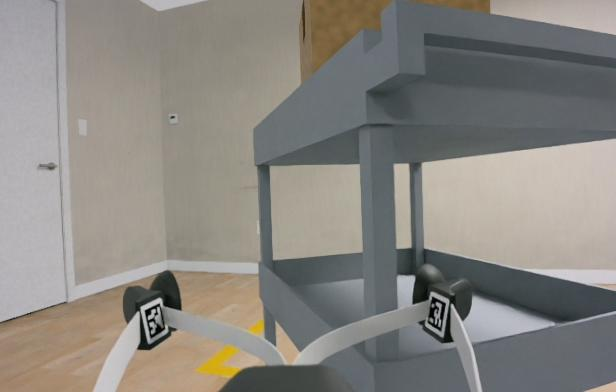

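Request:
move:
  blocking: false
  r1: {"base":{"strafe_m":-0.083},"pace":"slow"}

Request:
wait:
  seconds: 3

Request:
move:
  blocking: false
  r1: {"base":{"translate_m":0.12},"joints":{"arm_m":0.09},"pace":"slow"}

Request:
wait:
  seconds: 3
  cameras: ["r1_wrist_camera"]

Scene clock: 1077.93 s.
move: r1 moving
r1.base_odometry: x=-2.022 y=+0.323 heading=+1.094
r1.turned_by_wheels: +0.000
r1.turned_by_imu: +0.000
r1.base_tilt: forward=-1.5 right=+1.3
r1.lidar_m: 0.58 0.59 0.73 2.37 2.82 5.20 0.70 0.45 0.39 0.41 0.52 0.57
r1.base_status: strafe_m moving
r1.joint_positions: lift_m=+0.480 arm_m=+0.000 wrist_yaw_rad=-0.002 wrist_pitch_rad=+0.003 wrist_roll_rad=+0.000 gripper_m=+0.120
r1.joint_status: not commanded
r1.measured_speeds: translate_m=-0.001 strafe_m=-0.056 rotate_rad=+0.005 lift_m=+0.000 arm_m=+0.000 wrist_yaw_rad=+0.000 wrist_pitch_rad=+0.000 wrist_roll_rad=+0.000
r1.motor_effort: lift_m=+12(12) arm_m=-4(4) wheel_0=+5(8) wheel_1=-5(8) wheel_2=+1(1)
r1.servo_current: wrist_yaw_rad=46(59) wrist_pitch_rad=39(46) wrist_roll_rad=59(59) gripper_m=39(46)
r1.hand_pose: x=+0.4592 y=-0.0880 z=+0.6578 quat_wxyz=(+1.000, +0.000, +0.002, -0.001) (m; r1's base frame)
r1.wrist_depth_mm: - - - 634 324 - - / - - - 492 347 - - / - - - 549 392 530 564 / - - - - 1025 - - / - - - - 377 - - / - - - - 197 - - / 1708 1537 1576 143 - - -
r2: as last shown
r2.lidar_m: 0.70 0.73 3.43 3.78 4.46 3.19 1.62 1.30 1.30 1.44 1.40 1.37
r2.motor_effort: lift_m=+21(21) arm_m=-5(5) wheel_0=+26(27) wheel_1=+6(6) wheel_2=+17(18)
r2.servo_current: wrist_yaw_rad=104(104) wrist_pitch_rad=33(46) wrist_roll_rad=46(59) gripper_m=91(98)
r2.wrist_depth_mm: - - 249 236 231 224 217 / - - 251 236 233 224 218 / - - 253 238 234 227 220 / - - 254 175 235 228 221 / - - 254 174 236 229 222 / - - 184 168 235 230 224 / - - 259 - 130 228 225
pictures: none

Scene clock: 1079.40 s.
earlier move: r1 done
r1.base_odometry: x=-1.961 y=+0.292 heading=+1.094
r1.turned_by_wheels: +0.000
r1.turned_by_imu: -0.001
r1.base_tilt: forward=-1.6 right=+1.3
r1.lidar_m: 0.51 0.64 0.68 2.45 2.87 5.34 0.62 0.40 0.34 0.33 0.43 0.59
r1.base_status: done
r1.joint_positions: lift_m=+0.480 arm_m=+0.000 wrist_yaw_rad=-0.002 wrist_pitch_rad=+0.003 wrist_roll_rad=+0.000 gripper_m=+0.120
r1.joint_status: not commanded
r1.measured_speeds: all 0
r1.motor_effort: lift_m=+12(12) arm_m=-4(4) wheel_0=+3(9) wheel_1=-3(8) wheel_2=+0(1)
r1.servo_current: wrist_yaw_rad=46(65) wrist_pitch_rad=33(52) wrist_roll_rad=59(59) gripper_m=39(46)
r1.hand_pose: x=+0.4592 y=-0.0880 z=+0.6578 quat_wxyz=(+1.000, +0.000, +0.002, -0.001) (m; r1's base frame)
r1.wrist_depth_mm: - - - 366 647 - - / - - - 338 - - - / - - - 384 496 530 525 / - - - - - - - / - - - 387 - - - / - - 621 379 190 - - / 1756 1537 1576 143 - - -
r2.base_odometry: x=-2.810 y=+0.428 heading=-2.604
r2.turned_by_wheels: +0.000
r2.turned_by_imu: +0.000
r2.base_tilt: forward=-0.7 right=+0.0
r2.lidar_m: 0.71 0.73 3.43 3.82 4.46 3.21 1.64 1.33 1.31 1.47 1.39 1.36
r2.base_status: not commanded
r2.joint_positions: lift_m=+0.910 arm_m=+0.331 wrist_yaw_rad=+0.877 wrist_pitch_rad=+0.001 wrist_roll_rad=+0.000 gripper_m=-0.019
r2.joint_status: not commanded
r2.measured_speeds: all 0
r2.motor_effort: lift_m=+20(21) arm_m=-5(5) wheel_0=+27(27) wheel_1=+6(6) wheel_2=+18(18)
r2.servo_current: wrist_yaw_rad=98(117) wrist_pitch_rad=39(46) wrist_roll_rad=52(59) gripper_m=85(98)
r2.hand_pose: x=+0.7535 y=+0.1659 z=+1.0876 quat_wxyz=(+0.905, +0.000, +0.000, +0.425) (m; r2's base frame)
r2.wrist_depth_mm: - - 249 236 231 224 217 / - - 251 237 233 224 219 / - - 252 238 235 226 220 / - - 255 175 236 228 221 / - - 255 174 236 228 223 / - - 183 168 235 229 224 / - - 260 - 130 229 225
wait: 1.47 of 3 s (r1 has come to rest)
pictures: none

Scene clock: 1079.90 s.
move: r1 moving
r1.base_odometry: x=-1.956 y=+0.303 heading=+1.094
r1.turned_by_wheels: +0.000
r1.turned_by_imu: +0.000
r1.base_tilt: forward=-1.6 right=+1.3
r1.lidar_m: 0.53 0.63 0.65 2.44 2.91 5.32 0.58 0.39 0.34 0.33 0.45 0.55
r1.base_status: translate_m moving
r1.joint_positions: lift_m=+0.480 arm_m=+0.013 wrist_yaw_rad=-0.002 wrist_pitch_rad=+0.003 wrist_roll_rad=+0.000 gripper_m=+0.120
r1.joint_status: arm_m moving
r1.measured_speeds: translate_m=+0.049 strafe_m=+0.000 rotate_rad=+0.003 lift_m=+0.000 arm_m=+0.049 wrist_yaw_rad=+0.000 wrist_pitch_rad=+0.000 wrist_roll_rad=+0.000
r1.motor_effort: lift_m=+12(12) arm_m=+8(8) wheel_0=+4(5) wheel_1=+5(6) wheel_2=-6(6)
r1.servo_current: wrist_yaw_rad=46(59) wrist_pitch_rad=46(46) wrist_roll_rad=39(59) gripper_m=39(46)
r1.hand_pose: x=+0.4717 y=-0.0880 z=+0.6578 quat_wxyz=(+1.000, +0.000, +0.002, -0.001) (m; r1's base frame)
r1.wrist_depth_mm: - - - 301 - - - / - - - 349 - - - / - - - 368 496 530 496 / - - - - - - - / - - - 364 - - - / - - 699 362 190 196 - / 1756 1537 1499 143 - - -
r2: as last shown
r2.lidar_m: 0.68 0.74 3.44 3.81 4.49 3.21 1.64 1.33 1.30 1.46 1.40 1.37
r2.motor_effort: lift_m=+21(21) arm_m=-5(5) wheel_0=+26(27) wheel_1=+6(7) wheel_2=+18(18)
r2.servo_current: wrist_yaw_rad=104(111) wrist_pitch_rad=39(39) wrist_roll_rad=46(52) gripper_m=98(98)
r2.wrist_depth_mm: - - 249 236 232 223 216 / - - 251 236 232 224 219 / - - 252 238 235 226 220 / - - 254 175 236 228 221 / - - 255 174 237 228 223 / - - 184 168 235 230 224 / - - 262 - 130 228 224
pictures: none

Scene clock: 1081.90 s.
earlier move: r1 done
r1.base_odometry: x=-1.906 y=+0.399 heading=+1.094
r1.turned_by_wheels: +0.000
r1.turned_by_imu: +0.000
r1.base_tilt: forward=-1.6 right=+1.2
r1.lidar_m: 0.42 0.58 0.56 2.39 2.85 5.28 0.69 0.42 0.37 0.40 0.54 0.45
r1.base_status: done
r1.joint_positions: lift_m=+0.480 arm_m=+0.090 wrist_yaw_rad=-0.002 wrist_pitch_rad=+0.003 wrist_roll_rad=+0.000 gripper_m=+0.120
r1.joint_status: all done
r1.measured_speeds: all 0
r1.motor_effort: lift_m=+12(12) arm_m=+4(8) wheel_0=+4(6) wheel_1=+3(6) wheel_2=-1(7)
r1.servo_current: wrist_yaw_rad=46(65) wrist_pitch_rad=39(52) wrist_roll_rad=39(65) gripper_m=39(52)
r1.hand_pose: x=+0.5490 y=-0.0880 z=+0.6578 quat_wxyz=(+1.000, +0.000, +0.002, -0.001) (m; r1's base frame)
r1.wrist_depth_mm: - - 213 166 180 195 208 / - - 242 182 230 234 236 / - - 449 170 512 544 - / - - - 171 - - - / - - - 171 - - - / - - 176 170 191 198 - / 1708 1430 1430 144 - - -
r2.base_odometry: x=-2.810 y=+0.428 heading=-2.604
r2.turned_by_wheels: +0.000
r2.turned_by_imu: +0.000
r2.base_tilt: forward=-0.7 right=+0.0
r2.lidar_m: 0.69 0.74 3.46 3.81 4.46 3.22 1.63 1.31 1.30 1.47 1.38 1.36
r2.base_status: not commanded
r2.joint_positions: lift_m=+0.910 arm_m=+0.331 wrist_yaw_rad=+0.877 wrist_pitch_rad=+0.001 wrist_roll_rad=+0.000 gripper_m=-0.019
r2.joint_status: not commanded
r2.measured_speeds: all 0
r2.motor_effort: lift_m=+21(21) arm_m=-5(5) wheel_0=+27(27) wheel_1=+6(7) wheel_2=+18(18)
r2.servo_current: wrist_yaw_rad=98(111) wrist_pitch_rad=39(46) wrist_roll_rad=46(59) gripper_m=91(98)
r2.hand_pose: x=+0.7535 y=+0.1659 z=+1.0876 quat_wxyz=(+0.905, +0.000, +0.000, +0.425) (m; r2's base frame)
r2.wrist_depth_mm: - - 249 235 232 223 216 / - - 251 236 233 224 218 / - - 252 239 235 226 220 / - - 254 175 235 228 221 / - - 256 174 236 228 223 / - - 185 168 234 229 223 / - - 259 - 130 230 225
wait: 2.00 of 3 s (r1 has come to rest)
pictures: r1_wrist_camera
Images, in order (width x height): r1_wrist_camera 616x392.

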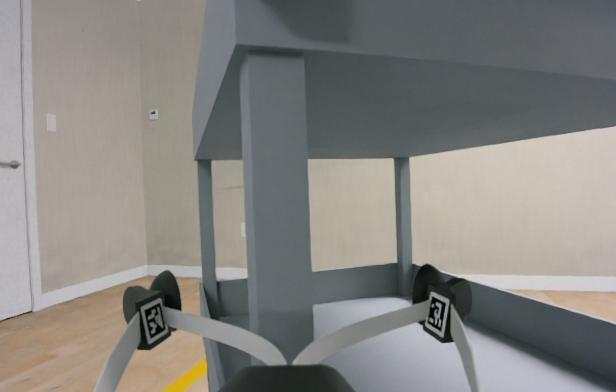

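Grip and push.

Request:
move:
  blocking: false
  r1: {"joints":{"gripper_m":-0.02}}

Request:
wait:
  seconds: 3

Request:
move:
  blocking: false
  r1: {"base":{"translate_m":0.4},"pace":"slow","contact_limits":{"translate_m":0.8}}

Request:
wait:
  seconds: 6
  cameras: ["r1_head_camera","r1_wrist_camera","r1_head_right_camera"]

Scene clock: 1087.30 s.
move: r1 moving
r1.base_odometry: x=-1.906 y=+0.399 heading=+1.094
r1.turned_by_wheels: +0.000
r1.turned_by_imu: +0.000
r1.base_tilt: forward=-1.6 right=+1.3
r1.lidar_m: 0.42 0.59 0.54 2.40 2.84 5.28 0.70 0.44 0.39 0.39 0.54 0.44
r1.base_status: not commanded
r1.joint_positions: lift_m=+0.480 arm_m=+0.090 wrist_yaw_rad=-0.002 wrist_pitch_rad=+0.003 wrist_roll_rad=+0.000 gripper_m=+0.106
r1.joint_status: gripper_m moving
r1.measured_speeds: all 0
r1.motor_effort: lift_m=+12(12) arm_m=+5(5) wheel_0=+4(4) wheel_1=+3(4) wheel_2=-1(1)
r1.servo_current: wrist_yaw_rad=65(65) wrist_pitch_rad=46(52) wrist_roll_rad=26(65) gripper_m=91(91)
r1.hand_pose: x=+0.5490 y=-0.0880 z=+0.6578 quat_wxyz=(+1.000, +0.000, +0.002, -0.001) (m; r1's base frame)
r1.wrist_depth_mm: - - 213 166 179 195 208 / - - 242 183 230 233 236 / - - 452 171 512 539 - / - - - 171 - - - / - - - 172 - - - / - - 177 170 191 214 - / 1708 1430 530 141 - - -
r2: as last shown
r2.base_tilt: forward=-0.7 right=+0.1
r2.lidar_m: 0.72 0.74 3.43 3.81 4.44 3.18 1.65 1.30 1.29 1.46 1.39 1.37
r2.motor_effort: lift_m=+21(21) arm_m=-5(5) wheel_0=+27(27) wheel_1=+6(6) wheel_2=+17(18)
r2.servo_current: wrist_yaw_rad=104(111) wrist_pitch_rad=46(46) wrist_roll_rad=39(59) gripper_m=91(91)
r2.wrist_depth_mm: - - 250 236 232 223 217 / - - 251 237 234 224 218 / - - 251 238 234 224 219 / - - 254 175 235 228 221 / - - 256 174 236 228 223 / - - 185 168 234 229 224 / - - 259 - 130 229 224
pictures: none

Scene clock: 1088.97 s.
earlier move: r1 done
r1.base_odometry: x=-1.906 y=+0.399 heading=+1.094
r1.turned_by_wheels: +0.000
r1.turned_by_imu: +0.000
r1.base_tilt: forward=-1.6 right=+1.3
r1.lidar_m: 0.43 0.60 0.55 2.40 2.84 5.28 0.69 0.39 0.40 0.40 0.54 0.44
r1.base_status: not commanded
r1.joint_positions: lift_m=+0.480 arm_m=+0.090 wrist_yaw_rad=+0.000 wrist_pitch_rad=+0.003 wrist_roll_rad=+0.000 gripper_m=-0.019
r1.joint_status: all done
r1.measured_speeds: all 0
r1.motor_effort: lift_m=+12(12) arm_m=-4(5) wheel_0=+5(5) wheel_1=+3(4) wheel_2=+1(1)
r1.servo_current: wrist_yaw_rad=52(65) wrist_pitch_rad=52(52) wrist_roll_rad=39(65) gripper_m=65(137)
r1.hand_pose: x=+0.5493 y=-0.0873 z=+0.6578 quat_wxyz=(+1.000, +0.000, +0.002, +0.000) (m; r1's base frame)
r1.wrist_depth_mm: - - 260 161 173 186 - / - - 274 165 229 231 233 / - - 462 165 504 535 - / - - - 167 - - - / - - - 166 - - - / - - 189 167 178 - - / 1708 1464 178 164 148 - -
r2.base_odometry: x=-2.810 y=+0.428 heading=-2.604
r2.turned_by_wheels: +0.000
r2.turned_by_imu: +0.000
r2.base_tilt: forward=-0.7 right=+0.0
r2.lidar_m: 0.71 0.77 3.42 3.79 4.45 3.20 1.62 1.31 1.30 1.44 1.39 1.36
r2.base_status: not commanded
r2.joint_positions: lift_m=+0.910 arm_m=+0.331 wrist_yaw_rad=+0.877 wrist_pitch_rad=+0.001 wrist_roll_rad=+0.000 gripper_m=-0.019
r2.joint_status: not commanded
r2.measured_speeds: all 0
r2.motor_effort: lift_m=+21(21) arm_m=-5(5) wheel_0=+27(27) wheel_1=+6(6) wheel_2=+17(18)
r2.servo_current: wrist_yaw_rad=91(111) wrist_pitch_rad=46(46) wrist_roll_rad=46(59) gripper_m=91(98)
r2.hand_pose: x=+0.7535 y=+0.1659 z=+1.0876 quat_wxyz=(+0.905, +0.000, +0.000, +0.425) (m; r2's base frame)
r2.wrist_depth_mm: - - 249 235 232 224 217 / - - 251 237 233 224 219 / - - 251 238 234 226 220 / - - 254 175 236 229 221 / - - 255 174 236 226 224 / - - 185 168 235 229 224 / - - 260 - 130 229 225
wait: 1.67 of 3 s (r1 has come to rest)
pictures: none

Scene clock: 1089.47 s.
move: r1 moving
r1.base_odometry: x=-1.901 y=+0.410 heading=+1.095
r1.turned_by_wheels: +0.000
r1.turned_by_imu: +0.000
r1.base_tilt: forward=-1.6 right=+1.2
r1.lidar_m: 0.41 0.59 0.54 2.40 2.86 5.25 0.68 0.44 0.39 0.39 0.55 0.45
r1.base_status: translate_m moving
r1.joint_positions: lift_m=+0.480 arm_m=+0.090 wrist_yaw_rad=+0.000 wrist_pitch_rad=+0.003 wrist_roll_rad=+0.000 gripper_m=-0.019
r1.joint_status: not commanded
r1.measured_speeds: translate_m=+0.050 strafe_m=+0.000 rotate_rad=+0.000 lift_m=+0.000 arm_m=+0.000 wrist_yaw_rad=+0.000 wrist_pitch_rad=+0.000 wrist_roll_rad=+0.000
r1.motor_effort: lift_m=+12(12) arm_m=-1(4) wheel_0=+9(10) wheel_1=+5(7) wheel_2=-6(7)
r1.servo_current: wrist_yaw_rad=46(59) wrist_pitch_rad=46(46) wrist_roll_rad=59(65) gripper_m=59(59)
r1.contact_limits: translate_m 0.8
r1.hand_pose: x=+0.5493 y=-0.0873 z=+0.6578 quat_wxyz=(+1.000, +0.000, +0.002, +0.000) (m; r1's base frame)
r1.wrist_depth_mm: - - 353 154 164 176 188 / - - 276 157 227 229 229 / - - 466 155 504 521 - / - - - 156 - - - / - - - 157 - - - / - - 186 158 178 - - / 1661 1430 172 155 147 - -
r2: as last shown
r2.base_tilt: forward=-0.7 right=+0.1
r2.lidar_m: 0.71 0.76 3.44 3.78 4.47 3.18 1.64 1.31 1.31 1.46 1.37 1.38
r2.motor_effort: lift_m=+21(21) arm_m=-5(5) wheel_0=+26(27) wheel_1=+6(7) wheel_2=+17(18)
r2.servo_current: wrist_yaw_rad=91(111) wrist_pitch_rad=33(46) wrist_roll_rad=39(52) gripper_m=91(98)
r2.wrist_depth_mm: - - 250 235 231 223 216 / - - 251 236 232 224 218 / - - 253 238 234 226 220 / - - 255 175 236 228 222 / - - 256 174 237 227 222 / - - 184 168 234 229 224 / - - 259 - 130 229 224
pictures: none

Scene clock: 1094.23 s.
earlier move: r1 done
r1.base_odometry: x=-1.723 y=+0.754 heading=+1.095
r1.turned_by_wheels: +0.000
r1.turned_by_imu: -0.002
r1.base_tilt: forward=-1.6 right=+1.3
r1.lidar_m: 0.41 2.58 2.05 0.41 2.72 4.96 0.94 0.60 0.58 2.45 2.97 0.37
r1.base_status: done
r1.joint_positions: lift_m=+0.480 arm_m=+0.090 wrist_yaw_rad=-0.001 wrist_pitch_rad=+0.003 wrist_roll_rad=+0.000 gripper_m=-0.019
r1.joint_status: not commanded
r1.measured_speeds: all 0
r1.motor_effort: lift_m=+12(12) arm_m=+4(4) wheel_0=+3(11) wheel_1=+3(7) wheel_2=-4(9)
r1.servo_current: wrist_yaw_rad=39(72) wrist_pitch_rad=39(52) wrist_roll_rad=46(65) gripper_m=52(59)
r1.contact_limits: translate_m 0.8
r1.hand_pose: x=+0.5492 y=-0.0877 z=+0.6578 quat_wxyz=(+1.000, +0.000, +0.002, -0.001) (m; r1's base frame)
r1.wrist_depth_mm: - 366 132 121 156 157 181 / - 370 197 124 227 229 229 / - 559 452 122 508 525 - / - - - 124 - - - / - - - 122 - - - / - - 167 120 176 - - / 1708 466 136 120 147 - -
r2.base_odometry: x=-2.810 y=+0.428 heading=-2.604
r2.turned_by_wheels: +0.000
r2.turned_by_imu: +0.001
r2.base_tilt: forward=-0.7 right=+0.0
r2.lidar_m: 0.71 0.74 3.43 3.80 4.44 3.19 1.65 1.31 1.28 1.46 1.39 1.36
r2.base_status: not commanded
r2.joint_positions: lift_m=+0.910 arm_m=+0.331 wrist_yaw_rad=+0.877 wrist_pitch_rad=+0.001 wrist_roll_rad=+0.000 gripper_m=-0.019
r2.joint_status: not commanded
r2.measured_speeds: all 0
r2.motor_effort: lift_m=+21(21) arm_m=-5(5) wheel_0=+27(27) wheel_1=+6(7) wheel_2=+18(18)
r2.servo_current: wrist_yaw_rad=98(111) wrist_pitch_rad=46(52) wrist_roll_rad=46(59) gripper_m=98(98)
r2.hand_pose: x=+0.7535 y=+0.1659 z=+1.0876 quat_wxyz=(+0.905, +0.000, +0.000, +0.425) (m; r2's base frame)
r2.wrist_depth_mm: - - 249 236 231 224 217 / - - 251 237 233 225 219 / - - 253 238 234 226 220 / - - 254 175 236 228 222 / - - 256 174 236 229 223 / - - 185 168 235 229 224 / - - 260 - 130 229 224
wait: 4.77 of 6 s (r1 has come to rest)
pictures: r1_head_camera, r1_head_right_camera, r1_wrist_camera
Images, in order (width x height): r1_head_camera 420x560, r1_head_right_camera 420x672, r1_wrist_camera 616x392.

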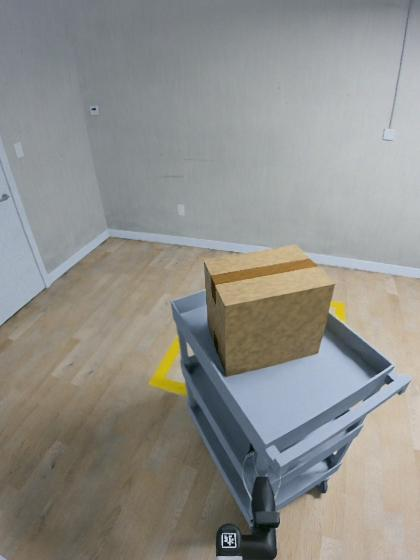

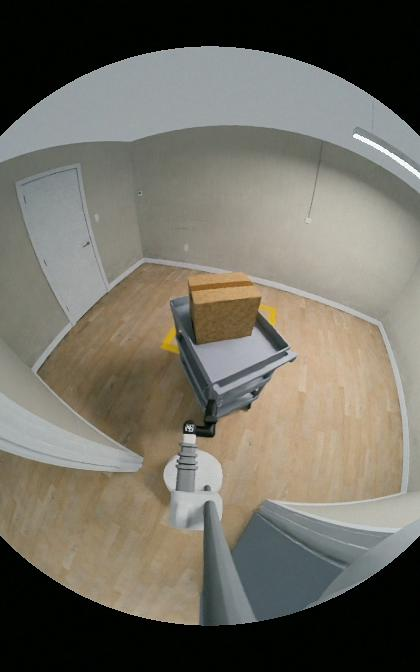

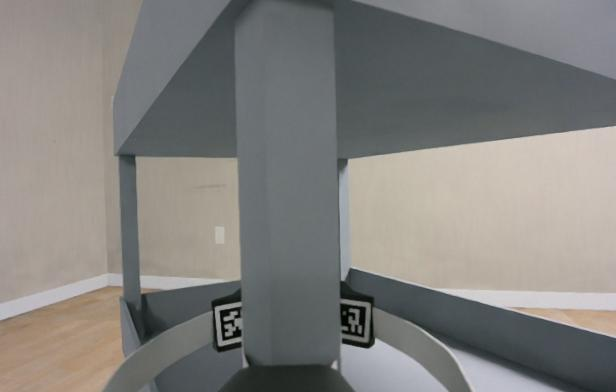

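Request:
move:
  blocking: false
  cameras: ["r1_head_camera","r1_wrist_camera","r1_head_left_camera","r1_head_right_camera"]

Scene clock: 1115.30 s.
r1.base_odometry: x=-1.723 y=+0.754 heading=+1.095
r1.turned_by_wheels: +0.000
r1.turned_by_imu: +0.000
r1.base_tilt: forward=-1.6 right=+1.3
r1.lidar_m: 0.43 2.56 2.03 0.39 2.73 5.01 0.92 0.59 0.57 2.48 2.94 0.38
r1.base_status: done
r1.joint_positions: lift_m=+0.480 arm_m=+0.090 wrist_yaw_rad=-0.001 wrist_pitch_rad=+0.003 wrist_roll_rad=+0.000 gripper_m=-0.019
r1.joint_status: not commanded
r1.measured_speeds: all 0
r1.motor_effort: lift_m=+12(12) arm_m=+4(4) wheel_0=+2(11) wheel_1=+3(7) wheel_2=-4(9)
r1.servo_current: wrist_yaw_rad=52(72) wrist_pitch_rad=39(52) wrist_roll_rad=46(65) gripper_m=52(59)
r1.contact_limits: translate_m 0.8
r1.hand_pose: x=+0.5492 y=-0.0877 z=+0.6578 quat_wxyz=(+1.000, +0.000, +0.002, -0.001) (m; r1's base frame)
r1.wrist_depth_mm: - 368 132 121 157 158 180 / - 373 196 124 228 229 229 / - 559 449 122 504 521 - / - - - 124 - - - / - - - 122 - - - / - - 167 120 177 - - / 1661 466 137 120 147 - -
r2.base_odometry: x=-2.810 y=+0.428 heading=-2.604
r2.turned_by_wheels: +0.000
r2.turned_by_imu: +0.000
r2.base_tilt: forward=-0.7 right=+0.0
r2.lidar_m: 0.71 0.75 3.43 3.83 4.43 3.23 1.63 1.34 1.28 1.43 1.40 1.38
r2.base_status: not commanded
r2.joint_positions: lift_m=+0.910 arm_m=+0.331 wrist_yaw_rad=+0.877 wrist_pitch_rad=+0.001 wrist_roll_rad=+0.000 gripper_m=-0.019
r2.joint_status: not commanded
r2.measured_speeds: all 0
r2.motor_effort: lift_m=+21(21) arm_m=-4(5) wheel_0=+27(27) wheel_1=+6(7) wheel_2=+17(18)
r2.servo_current: wrist_yaw_rad=98(111) wrist_pitch_rad=39(52) wrist_roll_rad=46(59) gripper_m=91(98)
r2.hand_pose: x=+0.7535 y=+0.1659 z=+1.0876 quat_wxyz=(+0.905, +0.000, +0.000, +0.425) (m; r2's base frame)
r2.wrist_depth_mm: - - 249 236 231 223 217 / - - 251 236 234 224 220 / - - 252 238 234 227 220 / - - 254 175 236 229 221 / - - 256 174 236 228 223 / - - 184 168 235 229 223 / - - 259 - 130 228 224
pictures: r1_head_camera, r1_head_left_camera, r1_head_right_camera, r1_wrist_camera
Images, in order (width x height): r1_head_camera 420x560, r1_head_left_camera 420x672, r1_head_right_camera 420x672, r1_wrist_camera 616x392.

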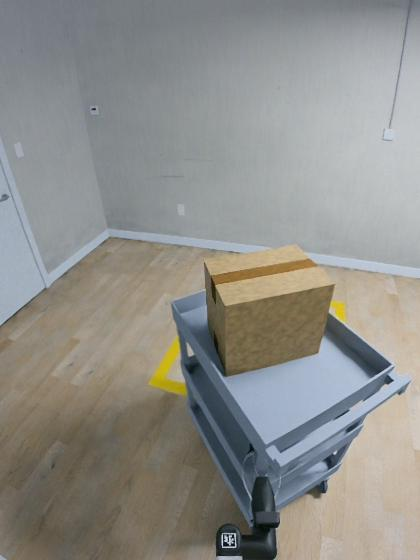

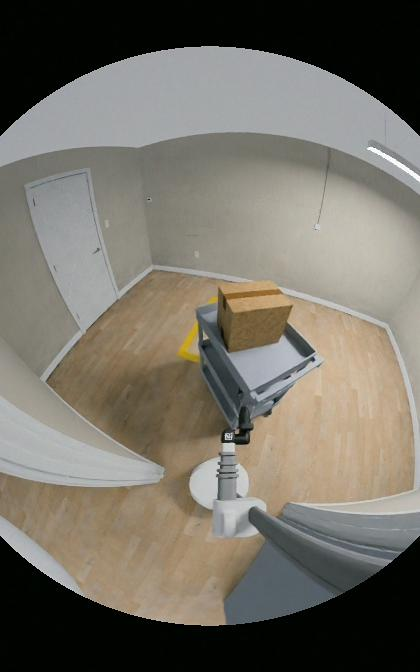

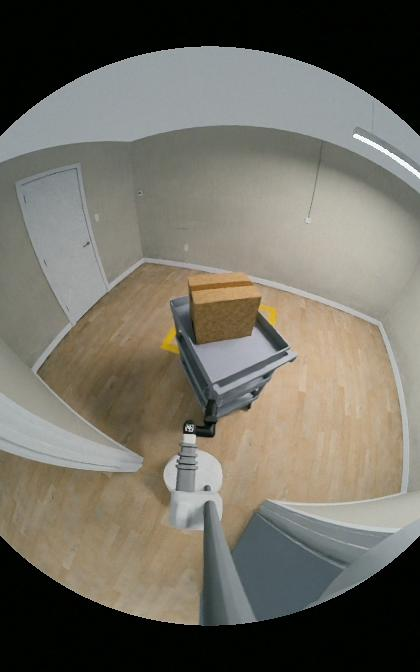

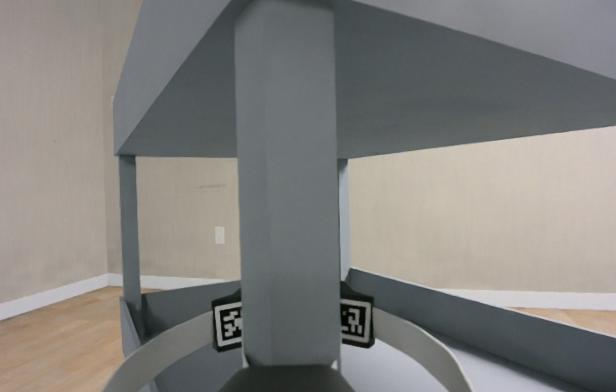

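Request:
move:
  blocking: false
  r1: {"base":{"translate_m":0.35},"pace":"slow","contact_limits":{"translate_m":0.8}}

Request:
wait:
  seconds: 6
  cameras: ["r1_head_camera","r1_head_left_camera"]

Scene clock: 1134.00 s.
move: r1 moving
r1.base_odometry: x=-1.717 y=+0.765 heading=+1.094
r1.turned_by_wheels: +0.000
r1.turned_by_imu: +0.000
r1.base_tilt: forward=-1.6 right=+1.3
r1.lidar_m: 0.41 2.55 2.27 0.41 2.71 4.95 0.96 0.60 0.58 2.49 2.92 0.36
r1.base_status: translate_m moving
r1.joint_positions: lift_m=+0.480 arm_m=+0.090 wrist_yaw_rad=-0.001 wrist_pitch_rad=+0.003 wrist_roll_rad=+0.000 gripper_m=-0.019
r1.joint_status: not commanded
r1.measured_speeds: translate_m=+0.048 strafe_m=+0.000 rotate_rad=+0.000 lift_m=+0.000 arm_m=+0.000 wrist_yaw_rad=+0.000 wrist_pitch_rad=+0.000 wrist_roll_rad=+0.000
r1.motor_effort: lift_m=+12(12) arm_m=+4(4) wheel_0=+3(7) wheel_1=+4(6) wheel_2=-10(10)
r1.servo_current: wrist_yaw_rad=46(52) wrist_pitch_rad=33(52) wrist_roll_rad=39(59) gripper_m=46(52)
r1.contact_limits: translate_m 0.8
r1.hand_pose: x=+0.5492 y=-0.0877 z=+0.6578 quat_wxyz=(+1.000, +0.000, +0.002, -0.001) (m; r1's base frame)
r1.wrist_depth_mm: - - 133 121 157 157 181 / - 357 197 123 228 231 230 / - 559 452 121 508 525 - / - - - 121 - - - / - - - 121 - - - / - - 167 120 172 - - / 1661 153 136 119 147 - -
r2: as last shown
r2.lidar_m: 0.72 0.74 3.44 3.80 4.46 3.19 1.64 1.30 1.30 1.45 1.37 1.37
r2.motor_effort: lift_m=+21(21) arm_m=-5(5) wheel_0=+27(27) wheel_1=+6(7) wheel_2=+18(18)
r2.servo_current: wrist_yaw_rad=98(104) wrist_pitch_rad=39(46) wrist_roll_rad=46(46) gripper_m=98(98)
r2.wrist_depth_mm: - - 250 236 230 223 217 / - - 251 236 232 224 218 / - - 253 237 234 225 220 / - - 255 175 235 228 222 / - - 256 174 236 228 223 / - - 183 168 236 229 224 / - - 260 - 130 229 225
pictures: none

Scene clock: 1138.27 s.
earlier move: r1 done
r1.base_odometry: x=-1.563 y=+1.065 heading=+1.094
r1.turned_by_wheels: +0.000
r1.turned_by_imu: -0.001
r1.base_tilt: forward=-1.6 right=+1.3
r1.lidar_m: 0.41 0.91 2.16 0.69 0.47 5.77 1.15 0.77 0.83 2.57 2.74 0.37
r1.base_status: done
r1.joint_positions: lift_m=+0.480 arm_m=+0.090 wrist_yaw_rad=-0.001 wrist_pitch_rad=+0.003 wrist_roll_rad=+0.000 gripper_m=-0.019
r1.joint_status: not commanded
r1.measured_speeds: all 0
r1.motor_effort: lift_m=+12(13) arm_m=+4(4) wheel_0=+1(7) wheel_1=+1(6) wheel_2=-4(12)
r1.servo_current: wrist_yaw_rad=46(72) wrist_pitch_rad=46(52) wrist_roll_rad=46(65) gripper_m=52(59)
r1.contact_limits: translate_m 0.8
r1.hand_pose: x=+0.5492 y=-0.0877 z=+0.6578 quat_wxyz=(+1.000, +0.000, +0.002, -0.001) (m; r1's base frame)
r1.wrist_depth_mm: - 208 130 119 157 171 224 / - 236 195 116 227 229 234 / - 445 379 119 407 413 - / - - - 119 - - - / - - - 119 - - - / - - 167 116 178 - - / 1499 144 130 116 148 - -
r2.base_odometry: x=-2.810 y=+0.428 heading=-2.604
r2.turned_by_wheels: +0.000
r2.turned_by_imu: +0.001
r2.base_tilt: forward=-0.6 right=+0.0
r2.lidar_m: 0.71 0.75 3.44 3.80 4.46 3.20 1.62 1.30 1.28 1.47 1.40 1.36
r2.base_status: not commanded
r2.joint_positions: lift_m=+0.910 arm_m=+0.331 wrist_yaw_rad=+0.877 wrist_pitch_rad=+0.001 wrist_roll_rad=+0.000 gripper_m=-0.019
r2.joint_status: not commanded
r2.measured_speeds: all 0
r2.motor_effort: lift_m=+21(21) arm_m=-5(5) wheel_0=+27(27) wheel_1=+6(7) wheel_2=+17(18)
r2.servo_current: wrist_yaw_rad=91(111) wrist_pitch_rad=46(46) wrist_roll_rad=46(65) gripper_m=91(98)
r2.hand_pose: x=+0.7535 y=+0.1659 z=+1.0876 quat_wxyz=(+0.905, +0.000, +0.000, +0.425) (m; r2's base frame)
r2.wrist_depth_mm: - - 249 235 231 223 217 / - - 251 236 232 225 218 / - - 253 239 235 225 220 / - - 254 175 236 228 221 / - - 256 174 237 228 224 / - - 184 168 234 229 224 / - - 260 - 130 229 224
wait: 4.27 of 6 s (r1 has come to rest)
pictures: r1_head_camera, r1_head_left_camera
Images, in order (width x height): r1_head_camera 420x560, r1_head_left_camera 420x672.

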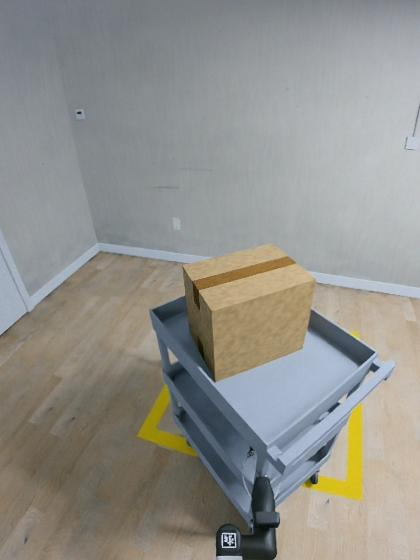

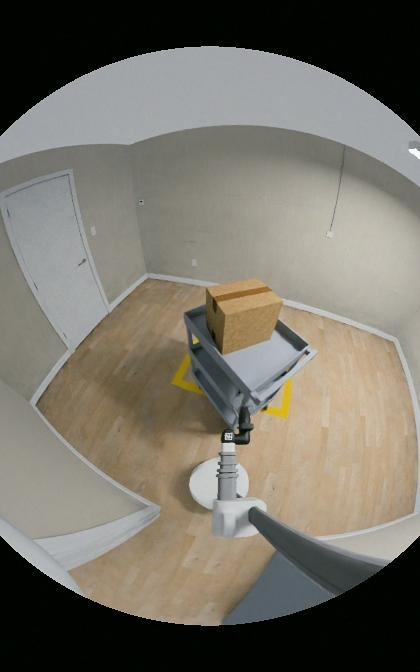

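Request:
zoom_image:
  camera: "r1_head_camera"
  region: [110, 290, 420, 560]

Scaled by 1.626 from the camera's 420x560 image, which has a finer 600x800 frame.

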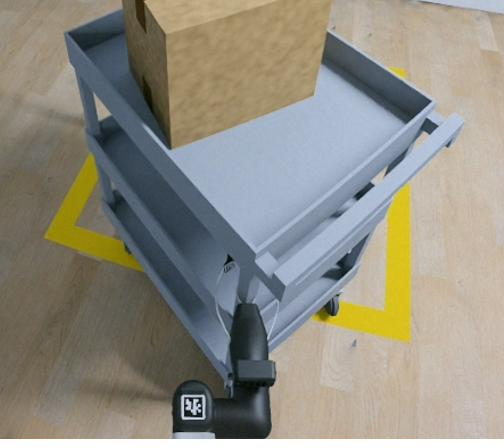

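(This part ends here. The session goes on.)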